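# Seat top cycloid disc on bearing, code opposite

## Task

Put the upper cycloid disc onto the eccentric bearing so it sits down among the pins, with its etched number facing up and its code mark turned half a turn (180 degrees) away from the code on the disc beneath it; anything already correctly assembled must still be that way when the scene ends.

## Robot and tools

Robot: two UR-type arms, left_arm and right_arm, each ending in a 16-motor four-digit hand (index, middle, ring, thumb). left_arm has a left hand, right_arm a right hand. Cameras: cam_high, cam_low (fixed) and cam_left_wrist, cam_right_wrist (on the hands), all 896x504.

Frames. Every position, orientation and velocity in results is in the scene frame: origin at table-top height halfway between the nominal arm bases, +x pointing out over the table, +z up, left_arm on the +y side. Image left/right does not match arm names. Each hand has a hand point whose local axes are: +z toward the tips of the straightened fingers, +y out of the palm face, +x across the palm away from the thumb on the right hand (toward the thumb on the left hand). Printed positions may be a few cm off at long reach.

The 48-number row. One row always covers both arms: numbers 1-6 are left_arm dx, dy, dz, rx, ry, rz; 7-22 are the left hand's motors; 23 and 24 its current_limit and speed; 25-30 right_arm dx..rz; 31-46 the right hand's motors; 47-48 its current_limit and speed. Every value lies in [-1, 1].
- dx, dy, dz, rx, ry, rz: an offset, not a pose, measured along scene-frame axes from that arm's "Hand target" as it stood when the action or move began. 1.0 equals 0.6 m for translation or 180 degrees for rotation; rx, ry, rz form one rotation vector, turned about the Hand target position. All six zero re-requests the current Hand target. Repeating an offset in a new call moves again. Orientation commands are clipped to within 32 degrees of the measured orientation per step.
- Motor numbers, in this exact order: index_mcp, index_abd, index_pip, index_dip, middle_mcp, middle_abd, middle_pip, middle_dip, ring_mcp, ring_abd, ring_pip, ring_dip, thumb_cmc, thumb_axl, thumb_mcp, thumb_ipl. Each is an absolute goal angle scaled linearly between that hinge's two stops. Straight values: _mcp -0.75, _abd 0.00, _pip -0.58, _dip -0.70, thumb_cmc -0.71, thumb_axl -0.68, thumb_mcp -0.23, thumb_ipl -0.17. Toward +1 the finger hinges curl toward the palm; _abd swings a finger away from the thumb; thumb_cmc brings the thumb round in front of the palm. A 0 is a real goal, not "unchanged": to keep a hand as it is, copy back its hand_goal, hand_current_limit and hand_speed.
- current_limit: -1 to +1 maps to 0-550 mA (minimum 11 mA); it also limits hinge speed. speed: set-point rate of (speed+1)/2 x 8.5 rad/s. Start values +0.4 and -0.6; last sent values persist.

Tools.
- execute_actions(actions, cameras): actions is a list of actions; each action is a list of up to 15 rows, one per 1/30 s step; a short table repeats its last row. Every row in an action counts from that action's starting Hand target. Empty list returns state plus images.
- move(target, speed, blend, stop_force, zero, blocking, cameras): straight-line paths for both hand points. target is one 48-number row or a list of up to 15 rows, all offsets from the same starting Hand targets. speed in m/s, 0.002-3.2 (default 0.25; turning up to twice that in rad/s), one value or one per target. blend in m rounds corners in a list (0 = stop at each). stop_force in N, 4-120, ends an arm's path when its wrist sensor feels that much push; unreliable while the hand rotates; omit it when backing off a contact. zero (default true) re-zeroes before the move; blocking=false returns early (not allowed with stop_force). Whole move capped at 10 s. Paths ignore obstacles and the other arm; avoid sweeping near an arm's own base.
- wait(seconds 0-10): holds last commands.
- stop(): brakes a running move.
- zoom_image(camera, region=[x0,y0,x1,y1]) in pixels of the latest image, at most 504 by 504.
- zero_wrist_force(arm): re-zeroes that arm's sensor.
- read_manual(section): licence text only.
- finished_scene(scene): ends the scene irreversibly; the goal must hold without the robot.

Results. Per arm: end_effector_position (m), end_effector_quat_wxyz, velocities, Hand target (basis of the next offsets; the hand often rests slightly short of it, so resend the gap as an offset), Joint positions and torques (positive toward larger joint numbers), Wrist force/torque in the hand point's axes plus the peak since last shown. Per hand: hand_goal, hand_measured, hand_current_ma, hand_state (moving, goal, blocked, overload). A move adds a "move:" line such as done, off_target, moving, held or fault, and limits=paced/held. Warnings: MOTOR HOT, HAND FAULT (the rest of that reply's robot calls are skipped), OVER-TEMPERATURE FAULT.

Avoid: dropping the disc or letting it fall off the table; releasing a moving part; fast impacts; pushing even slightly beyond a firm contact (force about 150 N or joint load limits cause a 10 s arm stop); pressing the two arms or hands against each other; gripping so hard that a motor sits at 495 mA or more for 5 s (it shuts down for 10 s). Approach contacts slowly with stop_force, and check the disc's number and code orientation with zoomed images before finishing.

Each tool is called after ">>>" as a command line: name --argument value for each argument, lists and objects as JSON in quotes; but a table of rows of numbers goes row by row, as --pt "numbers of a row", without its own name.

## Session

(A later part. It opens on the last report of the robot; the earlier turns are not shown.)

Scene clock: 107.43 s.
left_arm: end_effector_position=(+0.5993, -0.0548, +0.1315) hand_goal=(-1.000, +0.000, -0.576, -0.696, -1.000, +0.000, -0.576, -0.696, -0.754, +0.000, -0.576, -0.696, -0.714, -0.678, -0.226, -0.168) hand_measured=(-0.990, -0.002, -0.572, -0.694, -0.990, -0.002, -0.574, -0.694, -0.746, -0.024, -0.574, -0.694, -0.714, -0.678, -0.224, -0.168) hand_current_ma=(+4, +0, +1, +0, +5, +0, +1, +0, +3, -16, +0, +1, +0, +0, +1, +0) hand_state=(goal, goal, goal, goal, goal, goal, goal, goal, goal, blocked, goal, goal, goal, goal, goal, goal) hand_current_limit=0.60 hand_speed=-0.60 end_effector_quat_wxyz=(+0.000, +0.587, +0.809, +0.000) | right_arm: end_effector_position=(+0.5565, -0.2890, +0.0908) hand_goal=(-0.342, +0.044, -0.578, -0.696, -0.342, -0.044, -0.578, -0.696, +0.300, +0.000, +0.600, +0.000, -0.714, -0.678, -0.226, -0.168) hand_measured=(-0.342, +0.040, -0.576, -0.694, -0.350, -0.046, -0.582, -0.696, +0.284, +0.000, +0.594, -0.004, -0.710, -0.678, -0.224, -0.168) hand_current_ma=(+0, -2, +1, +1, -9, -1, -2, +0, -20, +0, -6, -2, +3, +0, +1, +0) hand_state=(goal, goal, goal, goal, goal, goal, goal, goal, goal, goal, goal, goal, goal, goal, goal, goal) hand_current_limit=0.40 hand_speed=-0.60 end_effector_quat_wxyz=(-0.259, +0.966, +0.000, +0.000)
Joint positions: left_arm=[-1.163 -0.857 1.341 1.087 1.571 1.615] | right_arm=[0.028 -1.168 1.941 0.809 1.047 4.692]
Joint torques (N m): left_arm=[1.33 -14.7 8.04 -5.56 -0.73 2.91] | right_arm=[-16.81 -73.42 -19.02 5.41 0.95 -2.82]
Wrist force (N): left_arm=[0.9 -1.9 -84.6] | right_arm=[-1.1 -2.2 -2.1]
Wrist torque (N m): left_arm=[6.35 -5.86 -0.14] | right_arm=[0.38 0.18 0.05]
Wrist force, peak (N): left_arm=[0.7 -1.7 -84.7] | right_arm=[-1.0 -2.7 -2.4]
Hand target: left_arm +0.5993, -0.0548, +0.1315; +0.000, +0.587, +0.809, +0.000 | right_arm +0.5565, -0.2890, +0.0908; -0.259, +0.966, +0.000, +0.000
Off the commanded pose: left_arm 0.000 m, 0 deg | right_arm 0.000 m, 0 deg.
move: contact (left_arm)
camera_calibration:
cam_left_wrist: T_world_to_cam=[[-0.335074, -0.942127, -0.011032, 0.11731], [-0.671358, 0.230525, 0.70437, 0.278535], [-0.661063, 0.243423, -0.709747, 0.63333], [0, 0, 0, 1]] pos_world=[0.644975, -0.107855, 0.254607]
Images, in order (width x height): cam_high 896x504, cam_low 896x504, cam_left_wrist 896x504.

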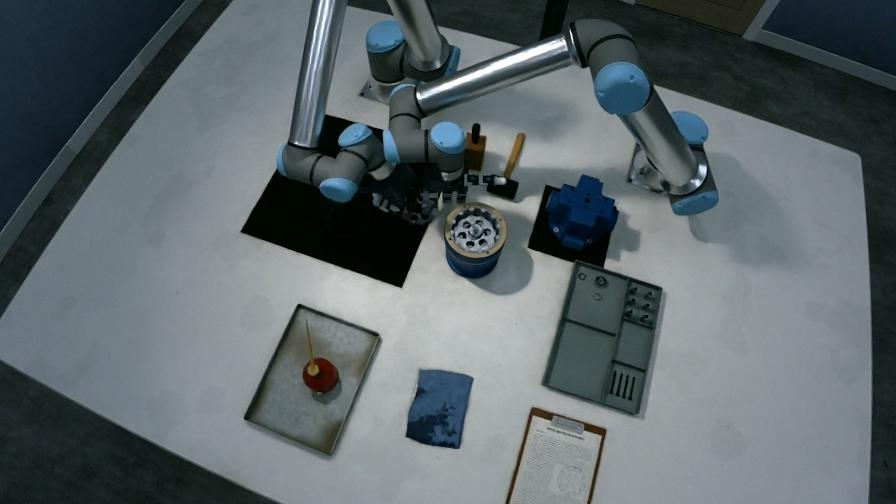

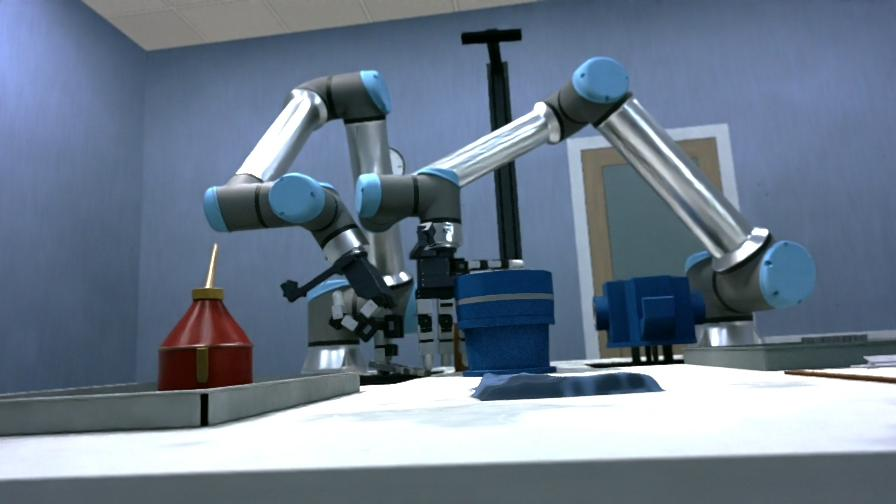

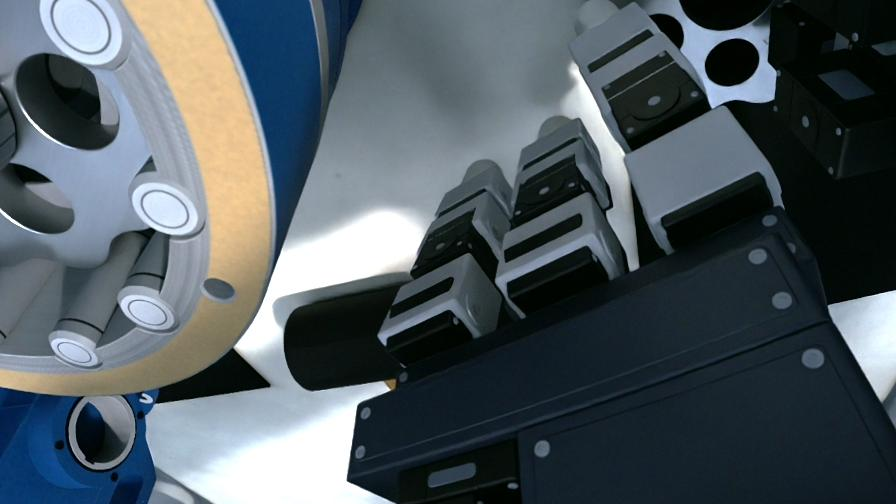

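>>> move --target '[0,0,0,0,0,0,-1,0,-0.576,-0.696,-1,0,-0.576,-0.696,-0.754,0,-0.576,-0.696,-0.714,-0.678,-0.226,-0.168,0.6,-0.6,0,0,0.0105,0,0,0,-0.342,0.044,-0.577,-0.696,-0.342,-0.044,-0.577,-0.696,0.3,0,0.6,0,-0.714,-0.678,-0.226,-0.168,0.4,-0.6]' --speed 0.02

>>> move --target '[0,0,0,0,0,0,-1,0,-0.576,-0.696,-1,0,-0.576,-0.696,-0.754,0,-0.576,-0.696,-0.714,-0.678,-0.226,-0.168,0.6,-0.6,0,0.0057,-0.0107,0.0278,0,0,-0.342,0.044,-0.577,-0.696,-0.342,-0.044,-0.577,-0.696,0.3,0,0.6,0,-0.714,-0.678,-0.226,-0.168,0.4,-0.6]' --speed 0.02 --cameras '["cam_low"]'

>>> zoom_image --camera "cam_low" --region '[350, 320, 470, 395]'

Scene clock: 108.77 s.
left_arm: end_effector_position=(+0.5993, -0.0548, +0.1315) hand_goal=(-1.000, +0.000, -0.576, -0.696, -1.000, +0.000, -0.576, -0.696, -0.754, +0.000, -0.576, -0.696, -0.714, -0.678, -0.226, -0.168) hand_measured=(-0.990, -0.002, -0.572, -0.694, -0.990, -0.002, -0.574, -0.694, -0.746, -0.026, -0.574, -0.694, -0.714, -0.678, -0.224, -0.168) hand_current_ma=(+4, +0, +1, +0, +5, +0, +1, +0, +3, -18, +0, +1, +0, +0, +1, +0) hand_state=(goal, goal, goal, goal, goal, goal, goal, goal, goal, blocked, goal, goal, goal, goal, goal, goal) hand_current_limit=0.60 hand_speed=-0.60 end_effector_quat_wxyz=(+0.000, +0.587, +0.809, +0.000) | right_arm: end_effector_position=(+0.5565, -0.2890, +0.0970) hand_goal=(-0.342, +0.044, -0.578, -0.696, -0.342, -0.044, -0.578, -0.696, +0.300, +0.000, +0.600, +0.000, -0.714, -0.678, -0.226, -0.168) hand_measured=(-0.346, +0.040, -0.578, -0.694, -0.354, -0.050, -0.582, -0.696, +0.284, +0.000, +0.594, -0.004, -0.710, -0.678, -0.224, -0.168) hand_current_ma=(-2, -2, +0, +1, -13, -4, -2, +0, -20, +0, -6, -2, +3, +0, +1, +0) hand_state=(goal, goal, goal, goal, goal, goal, goal, goal, goal, goal, goal, goal, goal, goal, goal, goal) hand_current_limit=0.40 hand_speed=-0.60 end_effector_quat_wxyz=(-0.259, +0.966, +0.000, +0.000)
Joint positions: left_arm=[-1.163 -0.857 1.341 1.087 1.571 1.615] | right_arm=[0.028 -1.176 1.938 0.82 1.047 4.692]
Joint torques (N m): left_arm=[0.74 -24.41 1.29 -3.73 -0.84 2.97] | right_arm=[-16.21 -77.76 -37.82 7.64 0.68 -2.5]
Wrist force (N): left_arm=[0.7 -2.1 -83.0] | right_arm=[-0.9 -0.5 0.3]
Wrist torque (N m): left_arm=[6.18 -5.71 -0.16] | right_arm=[0.20 0.10 0.11]
Wrist force, peak (N): left_arm=[0.8 -1.9 -84.8] | right_arm=[-1.5 -2.6 -2.4]
Hand target: left_arm +0.5993, -0.0548, +0.1315; +0.000, +0.587, +0.809, +0.000 | right_arm +0.5565, -0.2890, +0.0971; -0.259, +0.966, +0.000, +0.000
Off the commanded pose: left_arm 0.000 m, 0 deg | right_arm 0.000 m, 0 deg.
move: done

Scene clock: 111.27 s.
left_arm: end_effector_position=(+0.5993, -0.0548, +0.1315) hand_goal=(-1.000, +0.000, -0.576, -0.696, -1.000, +0.000, -0.576, -0.696, -0.754, +0.000, -0.576, -0.696, -0.714, -0.678, -0.226, -0.168) hand_measured=(-0.990, -0.002, -0.572, -0.694, -0.990, -0.002, -0.574, -0.694, -0.746, -0.026, -0.574, -0.694, -0.714, -0.678, -0.224, -0.168) hand_current_ma=(+4, +0, +1, +0, +5, +0, +1, +0, +3, -18, +0, +1, +0, +0, +1, +0) hand_state=(goal, goal, goal, goal, goal, goal, goal, goal, goal, blocked, goal, goal, goal, goal, goal, goal) hand_current_limit=0.60 hand_speed=-0.60 end_effector_quat_wxyz=(+0.000, +0.587, +0.809, +0.000) | right_arm: end_effector_position=(+0.5565, -0.2856, +0.0907) hand_goal=(-0.342, +0.044, -0.578, -0.696, -0.342, -0.044, -0.578, -0.696, +0.300, +0.000, +0.600, +0.000, -0.714, -0.678, -0.226, -0.168) hand_measured=(-0.306, +0.038, -0.556, -0.688, -0.312, -0.050, -0.562, -0.688, +0.284, +0.000, +0.594, -0.004, -0.710, -0.678, -0.224, -0.168) hand_current_ma=(+72, -5, +30, +8, +56, -3, +19, +7, -20, +0, -6, -2, +3, +0, +1, +0) hand_state=(blocked, goal, blocked, goal, blocked, goal, goal, goal, goal, goal, goal, goal, goal, goal, goal, goal) hand_current_limit=0.40 hand_speed=-0.60 end_effector_quat_wxyz=(-0.301, +0.954, +0.000, +0.000)
Joint positions: left_arm=[-1.163 -0.857 1.341 1.087 1.571 1.615] | right_arm=[-0.008 -1.165 1.956 0.817 0.96 4.647]
Joint torques (N m): left_arm=[1.81 -28.58 -3.84 -0.29 -0.7 2.95] | right_arm=[-14.2 -37.54 -16.29 1.32 -4.6 -2.92]
Wrist force (N): left_arm=[0.8 -2.2 -83.1] | right_arm=[-1.1 2.0 -2.8]
Wrist torque (N m): left_arm=[6.17 -5.73 -0.15] | right_arm=[0.04 0.09 0.10]
Wrist force, peak (N): left_arm=[0.9 -1.9 -83.3] | right_arm=[-1.3 2.2 -3.3]
Hand target: left_arm +0.5993, -0.0548, +0.1315; +0.000, +0.587, +0.809, +0.000 | right_arm +0.5565, -0.2856, +0.0907; -0.301, +0.954, +0.000, +0.000
Off the commanded pose: left_arm 0.000 m, 0 deg | right_arm 0.000 m, 0 deg.
move: done
Images, in order (width x height): cam_low 896x504.

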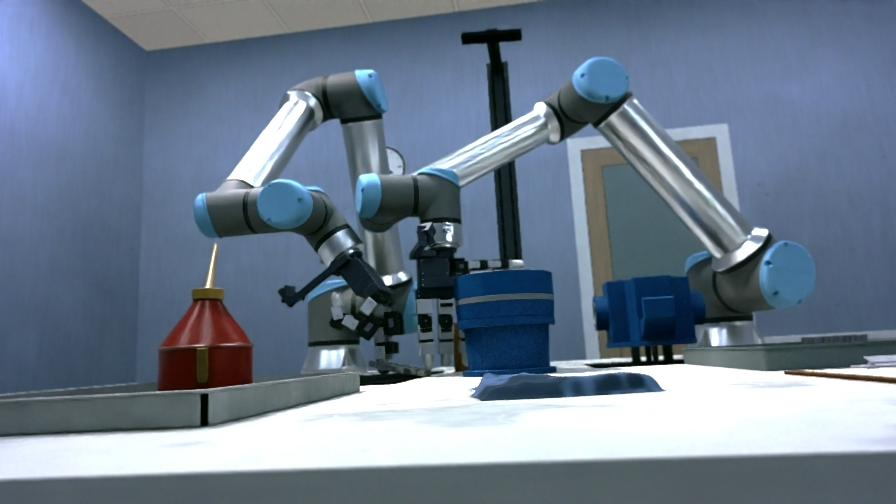

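Scaled by 4.200 from the camera's 896x504 image, which has a finer 1280x720 frame.

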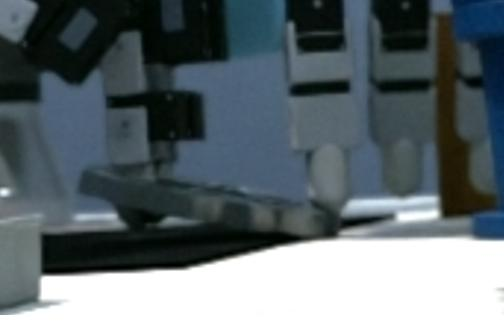

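>>> move --target '[0,0,0,0,0,0,-1,0,-0.576,-0.696,-1,0,-0.576,-0.696,-0.754,0,-0.576,-0.696,-0.714,-0.678,-0.226,-0.168,0.6,-0.6,0,0,0,0,0,0,-0.4,0.044,-0.718,-0.85,-0.4,-0.044,-0.718,-0.85,0.3,0,0.6,0,-0.714,-0.678,-0.226,-0.168,0.75,-0.9]' --speed 0.02

>>> move --target '[0,0,0,0,0,0,-1,0,-0.576,-0.696,-1,0,-0.576,-0.696,-0.754,0,-0.576,-0.696,-0.714,-0.678,-0.226,-0.168,0.6,-0.6,0,-0.008,0,0,0,0,-0.4,0.044,-0.718,-0.85,-0.4,-0.044,-0.718,-0.85,0.3,0,0.6,0,-0.714,-0.678,-0.226,-0.168,0.75,-0.9]' --speed 0.02 --cameras '["cam_low"]'

>>> zoom_image --camera "cam_low" --region '[350, 320, 470, 395]'

Scene clock: 112.13 s.
left_arm: end_effector_position=(+0.5993, -0.0548, +0.1315) hand_goal=(-1.000, +0.000, -0.576, -0.696, -1.000, +0.000, -0.576, -0.696, -0.754, +0.000, -0.576, -0.696, -0.714, -0.678, -0.226, -0.168) hand_measured=(-0.990, -0.002, -0.572, -0.694, -0.990, -0.002, -0.574, -0.694, -0.746, -0.026, -0.574, -0.694, -0.714, -0.678, -0.224, -0.168) hand_current_ma=(+4, +0, +1, +0, +5, +0, +1, +0, +3, -18, +0, +1, +0, +0, +1, +0) hand_state=(goal, goal, goal, goal, goal, goal, goal, goal, goal, blocked, goal, goal, goal, goal, goal, goal) hand_current_limit=0.60 hand_speed=-0.60 end_effector_quat_wxyz=(+0.000, +0.587, +0.809, +0.000) | right_arm: end_effector_position=(+0.5565, -0.2856, +0.0907) hand_goal=(-0.400, +0.044, -0.718, -0.850, -0.400, -0.044, -0.718, -0.850, +0.300, +0.000, +0.600, +0.000, -0.714, -0.678, -0.226, -0.168) hand_measured=(-0.296, +0.036, -0.558, -0.756, -0.300, -0.050, -0.580, -0.736, +0.284, +0.000, +0.594, -0.004, -0.710, -0.678, -0.224, -0.168) hand_current_ma=(+328, -6, +481, +264, +315, -3, +456, +346, -20, +0, -6, -2, +3, +0, +1, +0) hand_state=(blocked, goal, blocked, blocked, blocked, goal, blocked, blocked, goal, goal, goal, goal, goal, goal, goal, goal) hand_current_limit=0.75 hand_speed=-0.90 end_effector_quat_wxyz=(-0.301, +0.954, +0.000, +0.000)
Joint positions: left_arm=[-1.163 -0.857 1.341 1.087 1.571 1.615] | right_arm=[-0.008 -1.165 1.956 0.817 0.96 4.647]
Joint torques (N m): left_arm=[1.36 -28.61 -3.79 0.24 -0.81 2.81] | right_arm=[-9.57 -39.16 -17.52 1.81 -4.83 -2.61]
Wrist force (N): left_arm=[1.0 -1.9 -82.7] | right_arm=[-1.5 6.8 -3.0]
Wrist torque (N m): left_arm=[6.18 -5.73 -0.14] | right_arm=[-0.64 0.06 0.07]
Wrist force, peak (N): left_arm=[0.6 -1.7 -83.4] | right_arm=[-0.9 6.4 -5.2]
Hand target: left_arm +0.5993, -0.0548, +0.1315; +0.000, +0.587, +0.809, +0.000 | right_arm +0.5565, -0.2856, +0.0907; -0.301, +0.954, +0.000, +0.000
Off the commanded pose: left_arm 0.000 m, 0 deg | right_arm 0.000 m, 0 deg.
move: done

Scene clock: 112.87 s.
left_arm: end_effector_position=(+0.5993, -0.0548, +0.1315) hand_goal=(-1.000, +0.000, -0.576, -0.696, -1.000, +0.000, -0.576, -0.696, -0.754, +0.000, -0.576, -0.696, -0.714, -0.678, -0.226, -0.168) hand_measured=(-0.990, -0.002, -0.572, -0.694, -0.990, -0.002, -0.574, -0.694, -0.746, -0.026, -0.574, -0.694, -0.714, -0.678, -0.224, -0.168) hand_current_ma=(+4, +0, +1, +0, +5, +0, +1, +0, +3, -18, +0, +1, +0, +0, +1, +0) hand_state=(goal, goal, goal, goal, goal, goal, goal, goal, goal, blocked, goal, goal, goal, goal, goal, goal) hand_current_limit=0.60 hand_speed=-0.60 end_effector_quat_wxyz=(+0.000, +0.587, +0.809, +0.000) | right_arm: end_effector_position=(+0.5565, -0.2903, +0.0907) hand_goal=(-0.400, +0.044, -0.718, -0.850, -0.400, -0.044, -0.718, -0.850, +0.300, +0.000, +0.600, +0.000, -0.714, -0.678, -0.226, -0.168) hand_measured=(-0.300, +0.034, -0.594, -0.758, -0.306, -0.050, -0.612, -0.738, +0.284, +0.000, +0.594, -0.004, -0.710, -0.678, -0.224, -0.168) hand_current_ma=(+315, -9, +386, +256, +289, -5, +315, +343, -20, +0, -6, -2, +3, +0, +1, +0) hand_state=(blocked, goal, blocked, blocked, blocked, goal, blocked, blocked, goal, goal, goal, goal, goal, goal, goal, goal) hand_current_limit=0.75 hand_speed=-0.90 end_effector_quat_wxyz=(-0.301, +0.954, +0.000, +0.000)
Joint positions: left_arm=[-1.163 -0.857 1.341 1.087 1.571 1.615] | right_arm=[-0.017 -1.165 1.959 0.821 0.961 4.636]
Joint torques (N m): left_arm=[1.09 -28.67 -3.95 0.15 -0.96 2.85] | right_arm=[-18.04 -80.21 -18.93 8.2 -0.11 -2.54]
Wrist force (N): left_arm=[0.3 -1.8 -83.9] | right_arm=[-1.5 2.9 7.4]
Wrist torque (N m): left_arm=[6.32 -5.79 -0.19] | right_arm=[-0.87 -0.03 0.07]
Wrist force, peak (N): left_arm=[0.1 -2.2 -84.0] | right_arm=[-1.5 2.9 7.4]
Hand target: left_arm +0.5993, -0.0548, +0.1315; +0.000, +0.587, +0.809, +0.000 | right_arm +0.5565, -0.2904, +0.0907; -0.301, +0.954, +0.000, +0.000
Off the commanded pose: left_arm 0.000 m, 0 deg | right_arm 0.000 m, 0 deg.
move: done
Images, in order (width x height): cam_low 896x504.

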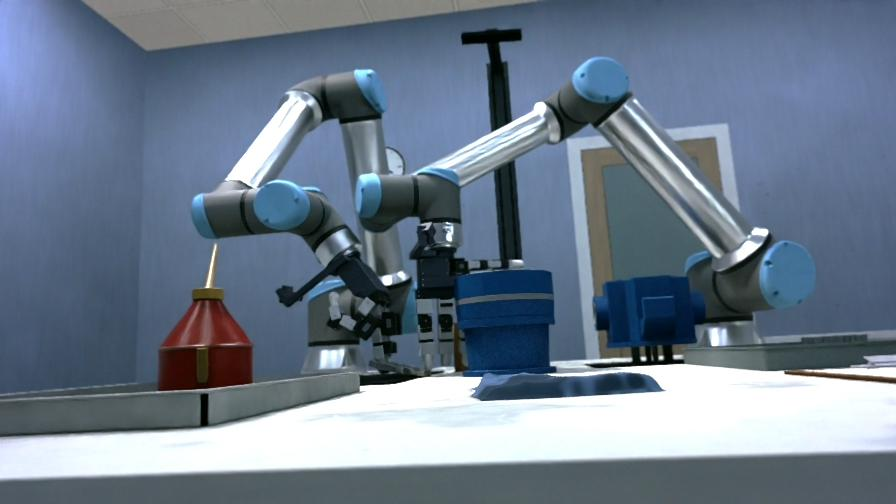

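Scaled by 4.200 from the camera's 896x504 image, which has a finer 1280x720 frame.

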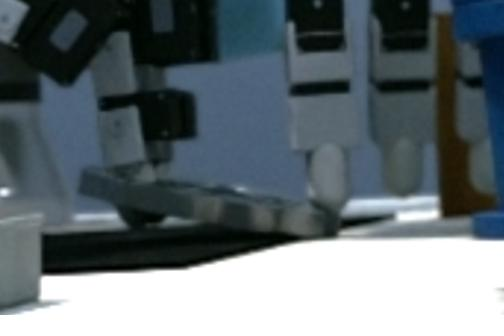

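>>> move --target '[0,0,0.0067,0,0,0,-1,0,-0.576,-0.696,-1,0,-0.576,-0.696,-0.754,0,-0.576,-0.696,-0.714,-0.678,-0.226,-0.168,0.6,-0.6,0,0,0,0,0,0,-0.4,0.044,-0.718,-0.85,-0.4,-0.044,-0.718,-0.85,0.3,0,0.6,0,-0.714,-0.678,-0.226,-0.168,0.75,-0.9]' --speed 0.003 --cameras '["cam_low"]'

>>> zoom_image --camera "cam_low" --region '[350, 320, 470, 395]'

Scene clock: 114.90 s.
left_arm: end_effector_position=(+0.5993, -0.0548, +0.1357) hand_goal=(-1.000, +0.000, -0.576, -0.696, -1.000, +0.000, -0.576, -0.696, -0.754, +0.000, -0.576, -0.696, -0.714, -0.678, -0.226, -0.168) hand_measured=(-0.990, -0.002, -0.572, -0.694, -0.990, -0.002, -0.574, -0.694, -0.742, -0.036, -0.570, -0.692, -0.714, -0.678, -0.224, -0.168) hand_current_ma=(+4, +0, +1, +0, +5, +0, +1, +0, +6, -29, +2, +1, +0, +0, +1, +0) hand_state=(goal, goal, goal, goal, goal, goal, goal, goal, goal, blocked, goal, goal, goal, goal, goal, goal) hand_current_limit=0.60 hand_speed=-0.60 end_effector_quat_wxyz=(+0.000, +0.587, +0.809, +0.000) | right_arm: end_effector_position=(+0.5565, -0.2904, +0.0908) hand_goal=(-0.400, +0.044, -0.718, -0.850, -0.400, -0.044, -0.718, -0.850, +0.300, +0.000, +0.600, +0.000, -0.714, -0.678, -0.226, -0.168) hand_measured=(-0.306, +0.042, -0.640, -0.810, -0.312, -0.042, -0.654, -0.808, +0.286, +0.000, +0.594, -0.004, -0.710, -0.678, -0.224, -0.168) hand_current_ma=(+285, -1, +196, +77, +260, +1, +151, +84, -20, +0, -6, -2, +3, +0, +1, +0) hand_state=(blocked, goal, blocked, blocked, blocked, goal, blocked, blocked, goal, goal, goal, goal, goal, goal, goal, goal) hand_current_limit=0.75 hand_speed=-0.90 end_effector_quat_wxyz=(-0.301, +0.954, +0.000, +0.000)
Joint positions: left_arm=[-1.163 -0.861 1.339 1.093 1.571 1.615] | right_arm=[-0.017 -1.165 1.959 0.821 0.961 4.636]
Joint torques (N m): left_arm=[0.88 -81.8 -29.43 3.75 -1.02 2.7] | right_arm=[-9.08 -67.29 -20.23 3.47 -1.78 -2.63]
Wrist force (N): left_arm=[1.0 -0.2 -19.3] | right_arm=[0.2 2.6 -7.5]
Wrist torque (N m): left_arm=[1.31 -1.36 -0.22] | right_arm=[0.10 0.11 0.16]
Wrist force, peak (N): left_arm=[0.5 -2.1 -84.1] | right_arm=[-1.1 6.0 9.0]
Hand target: left_arm +0.5993, -0.0548, +0.1356; +0.000, +0.587, +0.809, +0.000 | right_arm +0.5565, -0.2904, +0.0907; -0.301, +0.954, +0.000, +0.000
Off the commanded pose: left_arm 0.000 m, 0 deg | right_arm 0.000 m, 0 deg.
move: done
Images, in order (width x height): cam_low 896x504.

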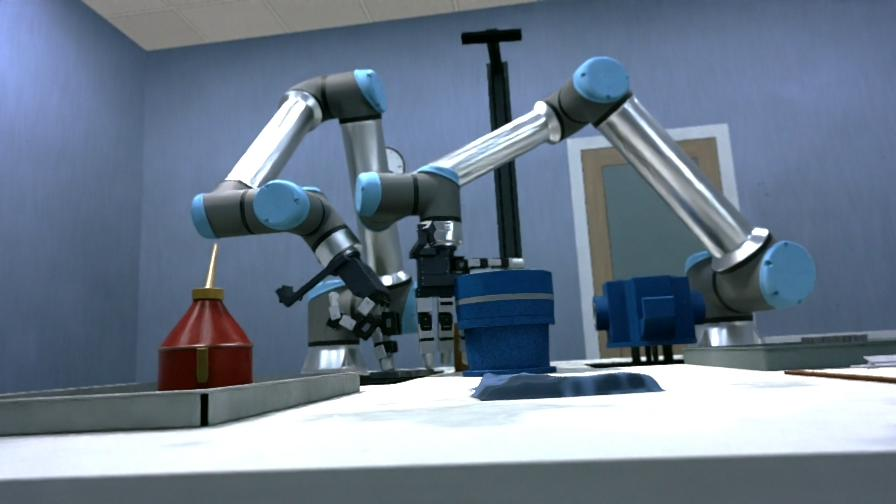

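Scaled by 4.200 from the camera's 896x504 image, which has a finer 1280x720 frame.

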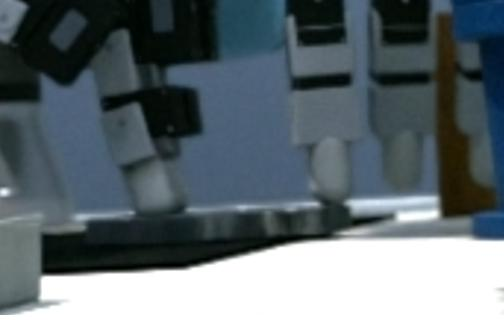

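>>> move --target '[0,0,0.0033,0,0,0,-1,0,-0.576,-0.696,-1,0,-0.576,-0.696,-0.754,0,-0.576,-0.696,-0.714,-0.678,-0.226,-0.168,0.6,-0.6,0,0,0,0,0,0,-0.4,0.044,-0.718,-0.85,-0.4,-0.044,-0.718,-0.85,0.3,0,0.6,0,-0.714,-0.678,-0.226,-0.168,0.75,-0.9]' --speed 0.003 --cameras '["cam_low"]'

>>> zoom_image --camera "cam_low" --region '[350, 320, 470, 395]'

Scene clock: 116.67 s.
left_arm: end_effector_position=(+0.5993, -0.0548, +0.1375) hand_goal=(-1.000, +0.000, -0.576, -0.696, -1.000, +0.000, -0.576, -0.696, -0.754, +0.000, -0.576, -0.696, -0.714, -0.678, -0.226, -0.168) hand_measured=(-0.990, -0.002, -0.572, -0.694, -0.990, -0.002, -0.574, -0.694, -0.748, -0.004, -0.572, -0.692, -0.714, -0.678, -0.224, -0.168) hand_current_ma=(+4, +0, +1, +0, +5, +0, +1, +0, +2, +0, +1, +1, +0, +0, +1, +0) hand_state=(goal, goal, goal, goal, goal, goal, goal, goal, goal, goal, goal, goal, goal, goal, goal, goal) hand_current_limit=0.60 hand_speed=-0.60 end_effector_quat_wxyz=(+0.000, +0.587, +0.809, +0.000) | right_arm: end_effector_position=(+0.5565, -0.2904, +0.0907) hand_goal=(-0.400, +0.044, -0.718, -0.850, -0.400, -0.044, -0.718, -0.850, +0.300, +0.000, +0.600, +0.000, -0.714, -0.678, -0.226, -0.168) hand_measured=(-0.320, +0.042, -0.670, -0.826, -0.328, -0.042, -0.680, -0.828, +0.286, +0.000, +0.594, -0.004, -0.710, -0.678, -0.224, -0.168) hand_current_ma=(+223, -1, +101, +37, +196, +1, +72, +34, -20, +0, -6, -2, +3, +0, +1, +0) hand_state=(blocked, goal, blocked, blocked, blocked, goal, blocked, blocked, goal, goal, goal, goal, goal, goal, goal, goal) hand_current_limit=0.75 hand_speed=-0.90 end_effector_quat_wxyz=(-0.301, +0.954, +0.000, +0.000)
Joint positions: left_arm=[-1.163 -0.862 1.338 1.095 1.571 1.615] | right_arm=[-0.017 -1.165 1.959 0.821 0.961 4.636]
Joint torques (N m): left_arm=[0.94 -106.92 -45.14 7.81 -1.03 2.69] | right_arm=[16.79 -36.92 -21.38 1.9 -3.7 -2.38]
Wrist force (N): left_arm=[-0.2 -0.1 1.3] | right_arm=[0.0 1.4 -5.0]
Wrist torque (N m): left_arm=[-0.26 -0.12 -0.32] | right_arm=[0.19 0.13 0.14]
Wrist force, peak (N): left_arm=[1.1 -0.4 -21.4] | right_arm=[0.2 2.2 -8.1]
Hand target: left_arm +0.5993, -0.0548, +0.1375; +0.000, +0.587, +0.809, +0.000 | right_arm +0.5565, -0.2904, +0.0907; -0.301, +0.954, +0.000, +0.000
Off the commanded pose: left_arm 0.000 m, 0 deg | right_arm 0.000 m, 0 deg.
move: done
Images, in order (width x height): cam_low 896x504.

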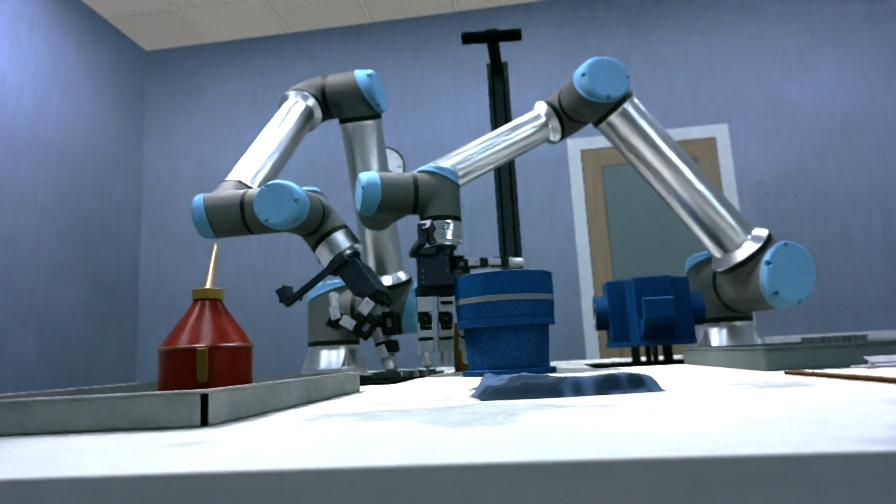

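Scaled by 4.200 from the camera's 896x504 image, which has a finer 1280x720 frame.

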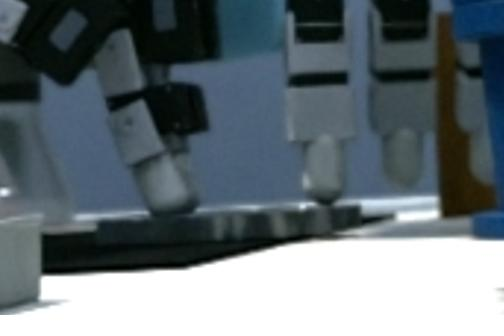

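>>> move --pt "0 0 0.04 0 0 0 -1 0 -0.576 -0.696 -1 0 -0.576 -0.696 -0.754 0 -0.576 -0.696 -0.714 -0.678 -0.226 -0.168 0.6 -0.6 0 0 0 0 0 0 -0.342 0.044 -0.577 -0.696 -0.342 -0.044 -0.577 -0.696 0.3 0 0.6 0 -0.714 -0.678 -0.226 -0.168 0.4 -0.8" --pt "0 0 0.04 0 0 0 -1 0 -0.576 -0.696 -1 0 -0.576 -0.696 -0.754 0 -0.576 -0.696 -0.714 -0.678 -0.226 -0.168 0.6 -0.6 0 0 0 -0.0278 0 0 -0.342 0.044 -0.577 -0.696 -0.342 -0.044 -0.577 -0.696 0.3 0 0.6 0 -0.714 -0.678 -0.226 -0.168 0.4 -0.8" --speed 0.04 --cameras '["cam_low"]'

>>> zoom_image --camera "cam_low" --region '[350, 320, 470, 395]'

Scene clock: 123.53 s.
left_arm: end_effector_position=(+0.5993, -0.0548, +0.1615) hand_goal=(-1.000, +0.000, -0.576, -0.696, -1.000, +0.000, -0.576, -0.696, -0.754, +0.000, -0.576, -0.696, -0.714, -0.678, -0.226, -0.168) hand_measured=(-0.990, -0.002, -0.572, -0.694, -0.990, -0.002, -0.574, -0.694, -0.748, -0.004, -0.572, -0.692, -0.714, -0.678, -0.224, -0.168) hand_current_ma=(+4, +0, +1, +0, +5, +0, +1, +0, +2, +0, +1, +1, +0, +0, +1, +0) hand_state=(goal, goal, goal, goal, goal, goal, goal, goal, goal, goal, goal, goal, goal, goal, goal, goal) hand_current_limit=0.60 hand_speed=-0.60 end_effector_quat_wxyz=(+0.000, +0.587, +0.809, +0.000) | right_arm: end_effector_position=(+0.5565, -0.2904, +0.0907) hand_goal=(-0.342, +0.044, -0.578, -0.696, -0.342, -0.044, -0.578, -0.696, +0.300, +0.000, +0.600, +0.000, -0.714, -0.678, -0.226, -0.168) hand_measured=(-0.374, +0.042, -0.598, -0.704, -0.382, -0.042, -0.600, -0.708, +0.286, +0.000, +0.594, -0.004, -0.710, -0.678, -0.224, -0.168) hand_current_ma=(-61, -1, -28, -8, -82, +1, -31, -12, -20, +0, -6, -2, +3, +0, +1, +0) hand_state=(blocked, goal, blocked, goal, blocked, goal, blocked, goal, goal, goal, goal, goal, goal, goal, goal, goal) hand_current_limit=0.40 hand_speed=-0.80 end_effector_quat_wxyz=(-0.259, +0.966, +0.000, +0.000)
Joint positions: left_arm=[-1.163 -0.88 1.322 1.128 1.571 1.615] | right_arm=[0.025 -1.169 1.942 0.81 1.046 4.689]
Joint torques (N m): left_arm=[0.93 -105.25 -45.61 7.74 -1.73 3.07] | right_arm=[14.33 -76.82 -36.19 1.56 2.42 3.09]
Wrist force (N): left_arm=[0.0 -0.4 1.1] | right_arm=[-0.2 -3.9 0.4]
Wrist torque (N m): left_arm=[-0.27 -0.17 -0.29] | right_arm=[0.48 0.18 -0.07]
Wrist force, peak (N): left_arm=[0.5 -0.3 1.4] | right_arm=[0.1 1.3 -5.1]
Hand target: left_arm +0.5993, -0.0548, +0.1615; +0.000, +0.587, +0.809, +0.000 | right_arm +0.5565, -0.2904, +0.0907; -0.259, +0.966, +0.000, +0.000
Off the commanded pose: left_arm 0.000 m, 0 deg | right_arm 0.000 m, 0 deg.
move: done
Images, in order (width x height): cam_low 896x504.

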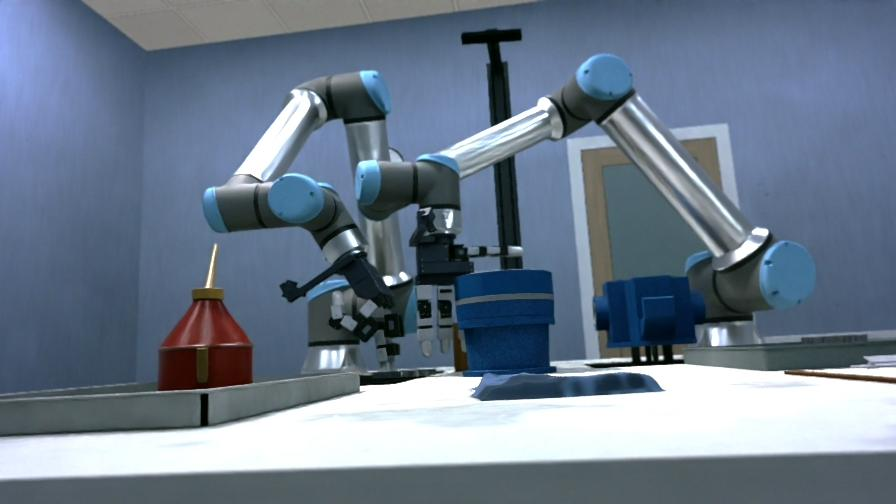

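Scaled by 4.200 from the camera's 896x504 image, which has a finer 1280x720 frame.

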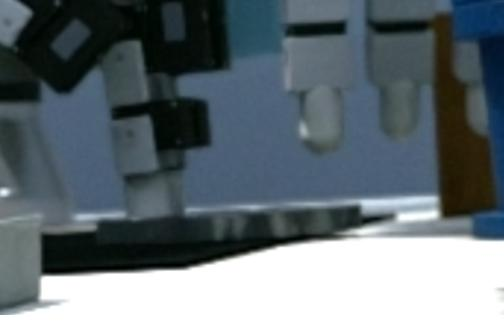

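>>> move --target '[0,0,0,0,0,0,-1,0,-0.576,-0.696,-1,0,-0.576,-0.696,-0.754,0,-0.576,-0.696,-0.714,-0.678,-0.226,-0.168,0.6,-0.6,0,-0.0192,0,0,0,0,-0.342,0.044,-0.577,-0.696,-0.342,-0.044,-0.577,-0.696,0.3,0,0.6,0,-0.714,-0.678,-0.226,-0.168,0.4,-0.8]' --speed 0.03 --cameras '["cam_low"]'

>>> zoom_image --camera "cam_low" --region '[350, 320, 470, 395]'

Scene clock: 124.50 s.
left_arm: end_effector_position=(+0.5993, -0.0548, +0.1615) hand_goal=(-1.000, +0.000, -0.576, -0.696, -1.000, +0.000, -0.576, -0.696, -0.754, +0.000, -0.576, -0.696, -0.714, -0.678, -0.226, -0.168) hand_measured=(-0.990, -0.002, -0.572, -0.694, -0.990, -0.002, -0.574, -0.694, -0.748, -0.004, -0.572, -0.692, -0.714, -0.678, -0.224, -0.168) hand_current_ma=(+4, +0, +1, +0, +5, +0, +1, +0, +2, +0, +1, +1, +0, +0, +1, +0) hand_state=(goal, goal, goal, goal, goal, goal, goal, goal, goal, goal, goal, goal, goal, goal, goal, goal) hand_current_limit=0.60 hand_speed=-0.60 end_effector_quat_wxyz=(+0.000, +0.587, +0.809, +0.000) | right_arm: end_effector_position=(+0.5565, -0.3018, +0.0907) hand_goal=(-0.342, +0.044, -0.578, -0.696, -0.342, -0.044, -0.578, -0.696, +0.300, +0.000, +0.600, +0.000, -0.714, -0.678, -0.226, -0.168) hand_measured=(-0.376, +0.042, -0.598, -0.704, -0.382, -0.042, -0.600, -0.708, +0.286, +0.000, +0.594, -0.004, -0.710, -0.678, -0.224, -0.168) hand_current_ma=(-63, -1, -29, -8, -84, +0, -32, -13, -20, +0, -6, -2, +3, +0, +1, +0) hand_state=(blocked, goal, blocked, goal, blocked, goal, blocked, goal, goal, goal, goal, goal, goal, goal, goal, goal) hand_current_limit=0.40 hand_speed=-0.80 end_effector_quat_wxyz=(-0.259, +0.966, +0.000, +0.000)
Joint positions: left_arm=[-1.163 -0.88 1.322 1.128 1.571 1.615] | right_arm=[0.003 -1.171 1.95 0.817 1.047 4.664]
Joint torques (N m): left_arm=[2.44 -104.91 -45.91 7.69 -1.7 3.01] | right_arm=[-15.64 -77.09 -16.53 7.36 2.44 -2.82]
Wrist force (N): left_arm=[-0.3 0.0 0.8] | right_arm=[-0.2 -3.3 0.4]
Wrist torque (N m): left_arm=[-0.20 -0.14 -0.32] | right_arm=[0.42 0.12 0.14]
Wrist force, peak (N): left_arm=[0.1 -0.1 1.3] | right_arm=[-0.5 -4.1 0.3]
Hand target: left_arm +0.5993, -0.0548, +0.1615; +0.000, +0.587, +0.809, +0.000 | right_arm +0.5565, -0.3019, +0.0907; -0.259, +0.966, +0.000, +0.000
Off the commanded pose: left_arm 0.000 m, 0 deg | right_arm 0.000 m, 0 deg.
move: done
Images, in order (width x height): cam_low 896x504.

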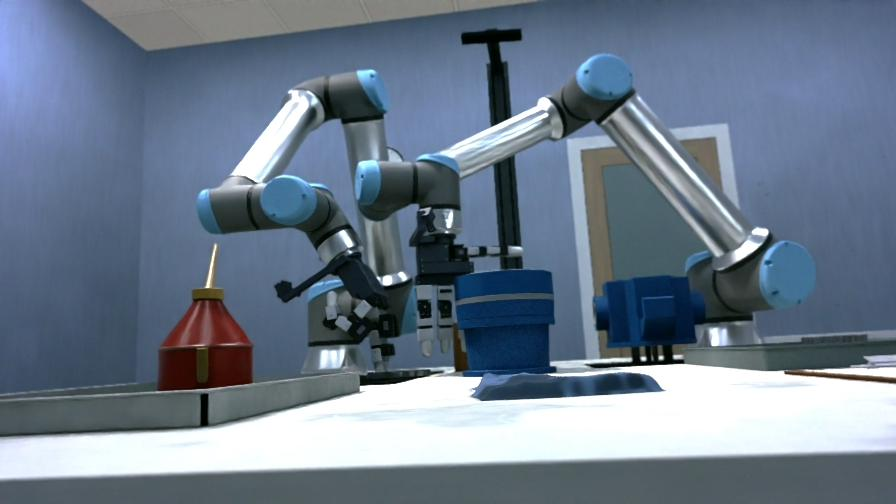

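Scaled by 4.200 from the camera's 896x504 image, which has a finer 1280x720 frame.

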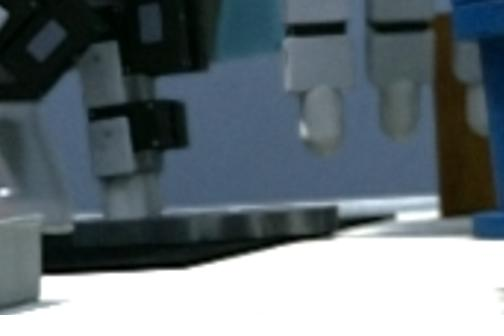

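>>> move --pt "0 0 0 0 0 0 -1 0 -0.576 -0.696 -1 0 -0.576 -0.696 -0.754 0 -0.576 -0.696 -0.714 -0.678 -0.226 -0.168 0.6 -0.6 0 -0.003 0 0 0 0 -0.342 0.044 -0.577 -0.696 -0.342 -0.044 -0.577 -0.696 0.3 0 0.6 0 -0.714 -0.678 -0.226 -0.168 0.4 -0.8" --pt "0 0 -0.035 0 0 0 -1 0 -0.576 -0.696 -1 0 -0.576 -0.696 -0.754 0 -0.576 -0.696 -0.714 -0.678 -0.226 -0.168 0.6 -0.6 0 0.0195 0 0 0 0 -0.342 0.044 -0.577 -0.696 -0.342 -0.044 -0.577 -0.696 0.3 0 0.6 0 -0.714 -0.678 -0.226 -0.168 0.4 -0.8" --speed 0.04 --cameras '["cam_low"]'

>>> zoom_image --camera "cam_low" --region '[350, 320, 470, 395]'

Scene clock: 126.63 s.
left_arm: end_effector_position=(+0.5993, -0.0548, +0.1406) hand_goal=(-1.000, +0.000, -0.576, -0.696, -1.000, +0.000, -0.576, -0.696, -0.754, +0.000, -0.576, -0.696, -0.714, -0.678, -0.226, -0.168) hand_measured=(-0.990, -0.002, -0.572, -0.694, -0.990, -0.002, -0.574, -0.694, -0.748, -0.002, -0.572, -0.692, -0.714, -0.678, -0.224, -0.168) hand_current_ma=(+4, +0, +1, +0, +5, +0, +1, +0, +2, +0, +1, +1, +0, +0, +1, +0) hand_state=(goal, goal, goal, goal, goal, goal, goal, goal, goal, goal, goal, goal, goal, goal, goal, goal) hand_current_limit=0.60 hand_speed=-0.60 end_effector_quat_wxyz=(+0.000, +0.587, +0.809, +0.000) | right_arm: end_effector_position=(+0.5565, -0.2902, +0.0907) hand_goal=(-0.342, +0.044, -0.578, -0.696, -0.342, -0.044, -0.578, -0.696, +0.300, +0.000, +0.600, +0.000, -0.714, -0.678, -0.226, -0.168) hand_measured=(-0.340, +0.042, -0.580, -0.698, -0.344, -0.042, -0.580, -0.698, +0.286, +0.000, +0.594, -0.004, -0.710, -0.678, -0.224, -0.168) hand_current_ma=(+1, -1, +0, -1, -1, +1, -1, -2, -20, +0, -6, -2, +3, +0, +1, +0) hand_state=(goal, goal, goal, goal, goal, goal, goal, goal, goal, goal, goal, goal, goal, goal, goal, goal) hand_current_limit=0.40 hand_speed=-0.80 end_effector_quat_wxyz=(-0.259, +0.966, +0.000, +0.000)
Joint positions: left_arm=[-1.163 -0.864 1.336 1.099 1.571 1.615] | right_arm=[0.025 -1.169 1.942 0.809 1.047 4.689]
Joint torques (N m): left_arm=[1.02 -83.1 -29.19 1.14 -1.1 2.54] | right_arm=[18.04 -38.59 -36.95 1.74 -3 3.5]
Wrist force (N): left_arm=[0.0 -0.3 1.0] | right_arm=[-0.6 0.0 -0.5]
Wrist torque (N m): left_arm=[-0.25 -0.17 -0.29] | right_arm=[0.16 0.18 -0.09]
Wrist force, peak (N): left_arm=[0.2 -0.3 1.5] | right_arm=[-0.4 -4.4 0.4]
Hand target: left_arm +0.5993, -0.0548, +0.1405; +0.000, +0.587, +0.809, +0.000 | right_arm +0.5565, -0.2902, +0.0907; -0.259, +0.966, +0.000, +0.000
Off the commanded pose: left_arm 0.000 m, 0 deg | right_arm 0.000 m, 0 deg.
move: done
Images, in order (width x height): cam_low 896x504.

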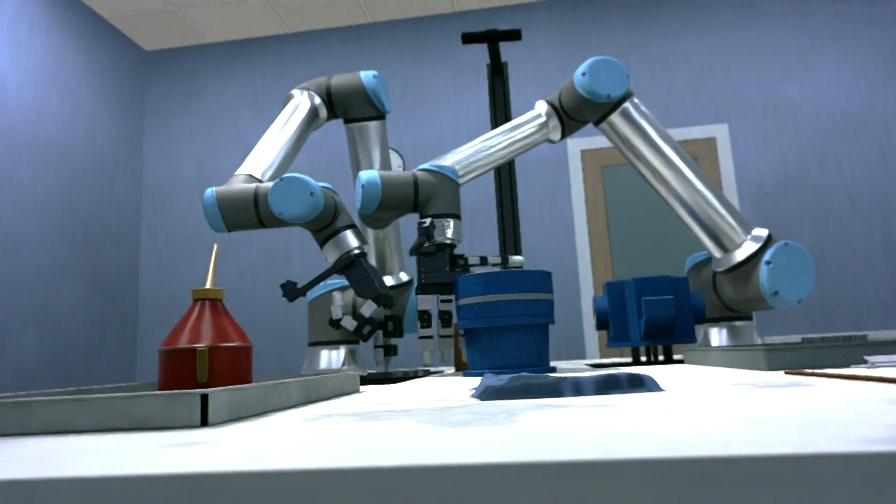

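Scaled by 4.200 from the camera's 896x504 image, which has a finer 1280x720 frame.

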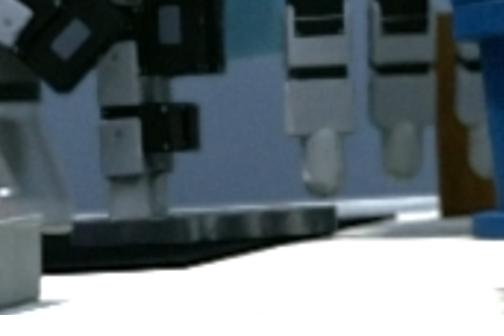

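>>> move --pt "0 0.0025 -0.005 0 0 0 -1 0 -0.576 -0.696 -1 0 -0.576 -0.696 -0.754 0 -0.576 -0.696 -0.714 -0.678 -0.226 -0.168 0.6 -0.6 0 0 0 0 0 0 -0.342 0.044 -0.577 -0.696 -0.342 -0.044 -0.577 -0.696 0.3 0 0.6 0 -0.714 -0.678 -0.226 -0.168 0.4 -0.8" --pt "0 0.0025 -0.0155 0 0 0 -1 0 -0.576 -0.696 -1 0 -0.576 -0.696 -0.754 0 -0.576 -0.696 -0.714 -0.678 -0.226 -0.168 0.6 -0.6 0 0 0 0 0 0 -0.342 0.044 -0.577 -0.696 -0.342 -0.044 -0.577 -0.696 0.3 0 0.6 0 -0.714 -0.678 -0.226 -0.168 0.4 -0.8" --speed '[0.01,0.005]' --stop_force 88 --cameras '["cam_low"]'

>>> zoom_image --camera "cam_low" --region '[350, 320, 470, 395]'

Scene clock: 129.57 s.
left_arm: end_effector_position=(+0.5993, -0.0533, +0.1312) hand_goal=(-1.000, +0.000, -0.576, -0.696, -1.000, +0.000, -0.576, -0.696, -0.754, +0.000, -0.576, -0.696, -0.714, -0.678, -0.226, -0.168) hand_measured=(-0.990, -0.002, -0.572, -0.694, -0.990, -0.002, -0.574, -0.694, -0.746, -0.026, -0.572, -0.692, -0.714, -0.678, -0.224, -0.168) hand_current_ma=(+4, +0, +1, +0, +5, +0, +1, +0, +4, -17, +1, +1, +0, +0, +1, +0) hand_state=(goal, goal, goal, goal, goal, goal, goal, goal, goal, blocked, goal, goal, goal, goal, goal, goal) hand_current_limit=0.60 hand_speed=-0.60 end_effector_quat_wxyz=(+0.000, +0.587, +0.809, +0.000) | right_arm: end_effector_position=(+0.5565, -0.2902, +0.0907) hand_goal=(-0.342, +0.044, -0.578, -0.696, -0.342, -0.044, -0.578, -0.696, +0.300, +0.000, +0.600, +0.000, -0.714, -0.678, -0.226, -0.168) hand_measured=(-0.346, +0.042, -0.580, -0.698, -0.356, -0.042, -0.584, -0.698, +0.286, +0.000, +0.594, -0.004, -0.710, -0.678, -0.224, -0.168) hand_current_ma=(-4, +0, -1, -1, -16, +0, -4, -1, -20, +0, -6, -2, +3, +0, +1, +0) hand_state=(goal, goal, goal, goal, goal, goal, goal, goal, goal, goal, goal, goal, goal, goal, goal, goal) hand_current_limit=0.40 hand_speed=-0.80 end_effector_quat_wxyz=(-0.259, +0.966, +0.000, +0.000)
Joint positions: left_arm=[-1.163 -0.859 1.345 1.085 1.571 1.615] | right_arm=[0.025 -1.169 1.942 0.809 1.047 4.689]
Joint torques (N m): left_arm=[7.61 -14.1 7.34 -5.78 -0.88 3.28] | right_arm=[14.28 -38.01 -33.36 1.51 0.25 3.08]
Wrist force (N): left_arm=[0.9 -1.5 -79.9] | right_arm=[-0.6 -3.5 -2.6]
Wrist torque (N m): left_arm=[6.02 -5.49 -0.15] | right_arm=[0.40 0.21 -0.14]
Wrist force, peak (N): left_arm=[0.9 -1.5 -79.9] | right_arm=[-0.6 -3.3 -3.0]
Hand target: left_arm +0.5993, -0.0533, +0.1312; +0.000, +0.587, +0.809, +0.000 | right_arm +0.5565, -0.2902, +0.0907; -0.259, +0.966, +0.000, +0.000
Off the commanded pose: left_arm 0.000 m, 0 deg | right_arm 0.000 m, 0 deg.
move: done
Images, in order (width x height): cam_low 896x504.

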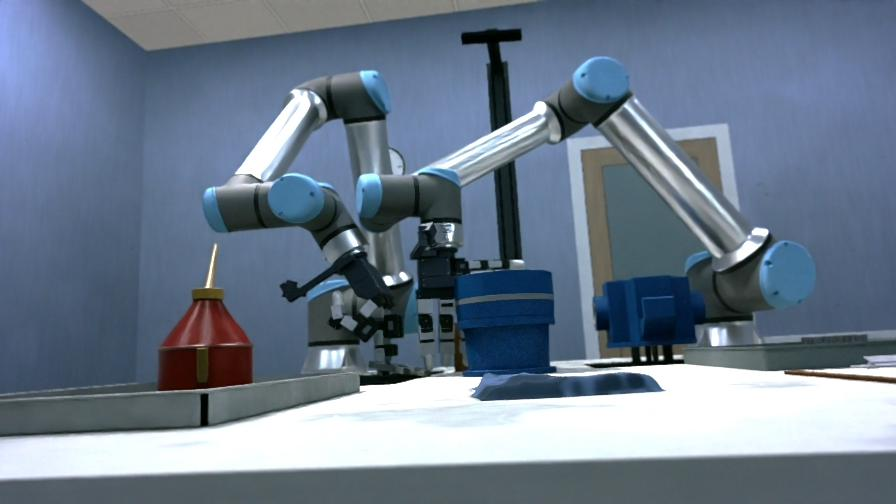

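Scaled by 4.200 from the camera's 896x504 image, which has a finer 1280x720 frame.

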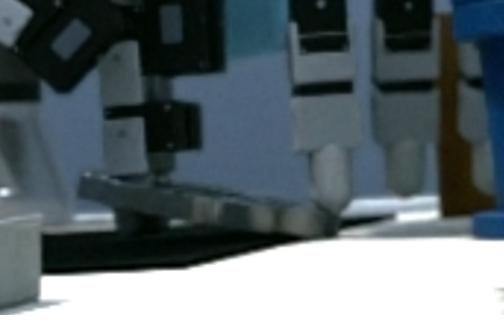

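>>> move --pt "0 0 0 0 0 0 -1 0 -0.576 -0.696 -1 0 -0.576 -0.696 -0.754 0 -0.576 -0.696 -0.714 -0.678 -0.226 -0.168 0.6 -0.6 0 0 0.0105 0 0 0 -0.342 0.044 -0.577 -0.696 -0.342 -0.044 -0.577 -0.696 0.3 0 0.6 0 -0.714 -0.678 -0.226 -0.168 0.4 -0.8" --pt "0 0 0 0 0 0 -1 0 -0.576 -0.696 -1 0 -0.576 -0.696 -0.754 0 -0.576 -0.696 -0.714 -0.678 -0.226 -0.168 0.6 -0.6 0 0.0077 -0.0002 0.0278 0 0 -0.342 0.044 -0.577 -0.696 -0.342 -0.044 -0.577 -0.696 0.3 0 0.6 0 -0.714 -0.678 -0.226 -0.168 0.4 -0.8" --speed 0.03

>>> move --target '[0,0,0,0,0,0,-1,0,-0.576,-0.696,-1,0,-0.576,-0.696,-0.754,0,-0.576,-0.696,-0.714,-0.678,-0.226,-0.168,0.6,-0.6,0,0,0,0,0,0,-0.4,0.044,-0.76,-0.93,-0.4,-0.044,-0.76,-0.93,0.3,0,0.6,0,-0.714,-0.678,-0.226,-0.168,0.75,-0.9]' --speed 0.02 --cameras '["cam_low"]'

>>> zoom_image --camera "cam_low" --region '[350, 320, 470, 395]'

Scene clock: 132.33 s.
left_arm: end_effector_position=(+0.5993, -0.0533, +0.1312) hand_goal=(-1.000, +0.000, -0.576, -0.696, -1.000, +0.000, -0.576, -0.696, -0.754, +0.000, -0.576, -0.696, -0.714, -0.678, -0.226, -0.168) hand_measured=(-0.990, -0.002, -0.572, -0.694, -0.990, -0.002, -0.574, -0.694, -0.744, -0.030, -0.574, -0.694, -0.714, -0.678, -0.224, -0.168) hand_current_ma=(+4, +0, +1, +0, +5, +0, +1, +0, +5, -23, +0, +1, +0, +0, +1, +0) hand_state=(goal, goal, goal, goal, goal, goal, goal, goal, goal, blocked, goal, goal, goal, goal, goal, goal) hand_current_limit=0.60 hand_speed=-0.60 end_effector_quat_wxyz=(+0.000, +0.587, +0.809, +0.000) | right_arm: end_effector_position=(+0.5565, -0.2856, +0.0906) hand_goal=(-0.342, +0.044, -0.578, -0.696, -0.342, -0.044, -0.578, -0.696, +0.300, +0.000, +0.600, +0.000, -0.714, -0.678, -0.226, -0.168) hand_measured=(-0.306, +0.042, -0.558, -0.688, -0.312, -0.044, -0.564, -0.686, +0.286, +0.000, +0.594, -0.004, -0.710, -0.678, -0.224, -0.168) hand_current_ma=(+69, -1, +29, +8, +53, +0, +18, +10, -20, +0, -6, -2, +3, +0, +1, +0) hand_state=(blocked, goal, blocked, goal, blocked, goal, goal, goal, goal, goal, goal, goal, goal, goal, goal, goal) hand_current_limit=0.40 hand_speed=-0.80 end_effector_quat_wxyz=(-0.301, +0.954, +0.000, +0.000)
Joint positions: left_arm=[-1.163 -0.859 1.345 1.085 1.571 1.615] | right_arm=[-0.008 -1.164 1.956 0.817 0.96 4.647]
Joint torques (N m): left_arm=[6.26 -28.37 -3.3 -4.43 -1.09 3.2] | right_arm=[-15.16 -37.3 -15.78 1.64 -3.99 -2.89]
Wrist force (N): left_arm=[0.0 -1.6 -76.9] | right_arm=[-0.7 1.8 -2.7]
Wrist torque (N m): left_arm=[5.80 -5.37 -0.21] | right_arm=[0.01 0.18 0.08]
Wrist force, peak (N): left_arm=[0.8 -1.4 -80.3] | right_arm=[-1.0 0.6 9.5]
Hand target: left_arm +0.5993, -0.0533, +0.1312; +0.000, +0.587, +0.809, +0.000 | right_arm +0.5565, -0.2856, +0.0906; -0.301, +0.954, +0.000, +0.000
Off the commanded pose: left_arm 0.000 m, 0 deg | right_arm 0.000 m, 0 deg.
move: done

Scene clock: 133.20 s.
left_arm: end_effector_position=(+0.5993, -0.0533, +0.1312) hand_goal=(-1.000, +0.000, -0.576, -0.696, -1.000, +0.000, -0.576, -0.696, -0.754, +0.000, -0.576, -0.696, -0.714, -0.678, -0.226, -0.168) hand_measured=(-0.990, -0.002, -0.572, -0.694, -0.990, -0.002, -0.574, -0.694, -0.744, -0.030, -0.574, -0.694, -0.714, -0.678, -0.224, -0.168) hand_current_ma=(+4, +0, +1, +0, +5, +0, +1, +0, +5, -23, +0, +1, +0, +0, +1, +0) hand_state=(goal, goal, goal, goal, goal, goal, goal, goal, goal, blocked, goal, goal, goal, goal, goal, goal) hand_current_limit=0.60 hand_speed=-0.60 end_effector_quat_wxyz=(+0.000, +0.587, +0.809, +0.000) | right_arm: end_effector_position=(+0.5565, -0.2856, +0.0906) hand_goal=(-0.400, +0.044, -0.760, -0.930, -0.400, -0.044, -0.760, -0.930, +0.300, +0.000, +0.600, +0.000, -0.714, -0.678, -0.226, -0.168) hand_measured=(-0.292, +0.042, -0.558, -0.786, -0.296, -0.044, -0.582, -0.754, +0.286, +0.000, +0.594, -0.004, -0.710, -0.678, -0.224, -0.168) hand_current_ma=(+351, -1, +481, +481, +331, +0, +481, +481, -20, +0, -6, -2, +3, +0, +1, +0) hand_state=(blocked, goal, blocked, blocked, blocked, goal, blocked, blocked, goal, goal, goal, goal, goal, goal, goal, goal) hand_current_limit=0.75 hand_speed=-0.90 end_effector_quat_wxyz=(-0.301, +0.954, +0.000, +0.000)
Joint positions: left_arm=[-1.163 -0.859 1.345 1.085 1.571 1.615] | right_arm=[-0.008 -1.164 1.956 0.817 0.96 4.647]
Joint torques (N m): left_arm=[6.45 -33.29 -6.82 -4.1 -0.87 3.09] | right_arm=[-9.11 -41.16 -17.89 3 -5.96 -2.52]
Wrist force (N): left_arm=[0.2 -1.5 -77.1] | right_arm=[-0.7 6.8 0.0]
Wrist torque (N m): left_arm=[5.81 -5.40 -0.19] | right_arm=[-0.96 0.15 0.10]
Wrist force, peak (N): left_arm=[0.3 -1.4 -77.4] | right_arm=[-0.4 6.2 -5.0]
Hand target: left_arm +0.5993, -0.0533, +0.1312; +0.000, +0.587, +0.809, +0.000 | right_arm +0.5565, -0.2856, +0.0906; -0.301, +0.954, +0.000, +0.000
Off the commanded pose: left_arm 0.000 m, 0 deg | right_arm 0.000 m, 0 deg.
move: done
Images, in order (width x height): cam_low 896x504.

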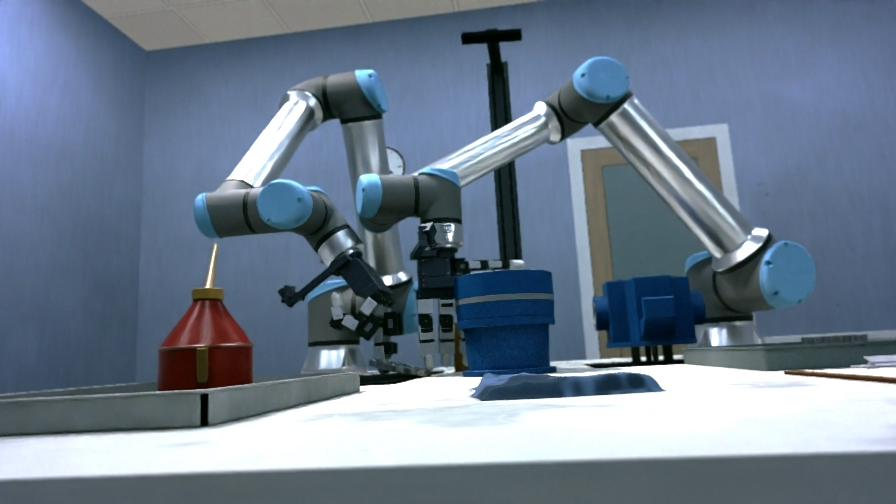

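Scaled by 4.200 from the camera's 896x504 image, which has a finer 1280x720 frame.

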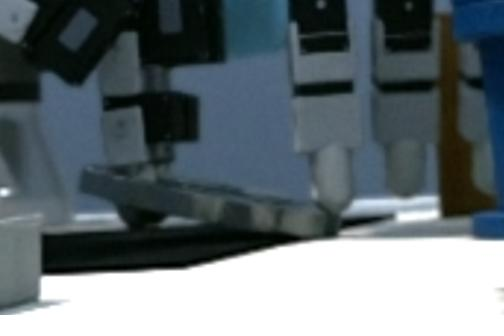

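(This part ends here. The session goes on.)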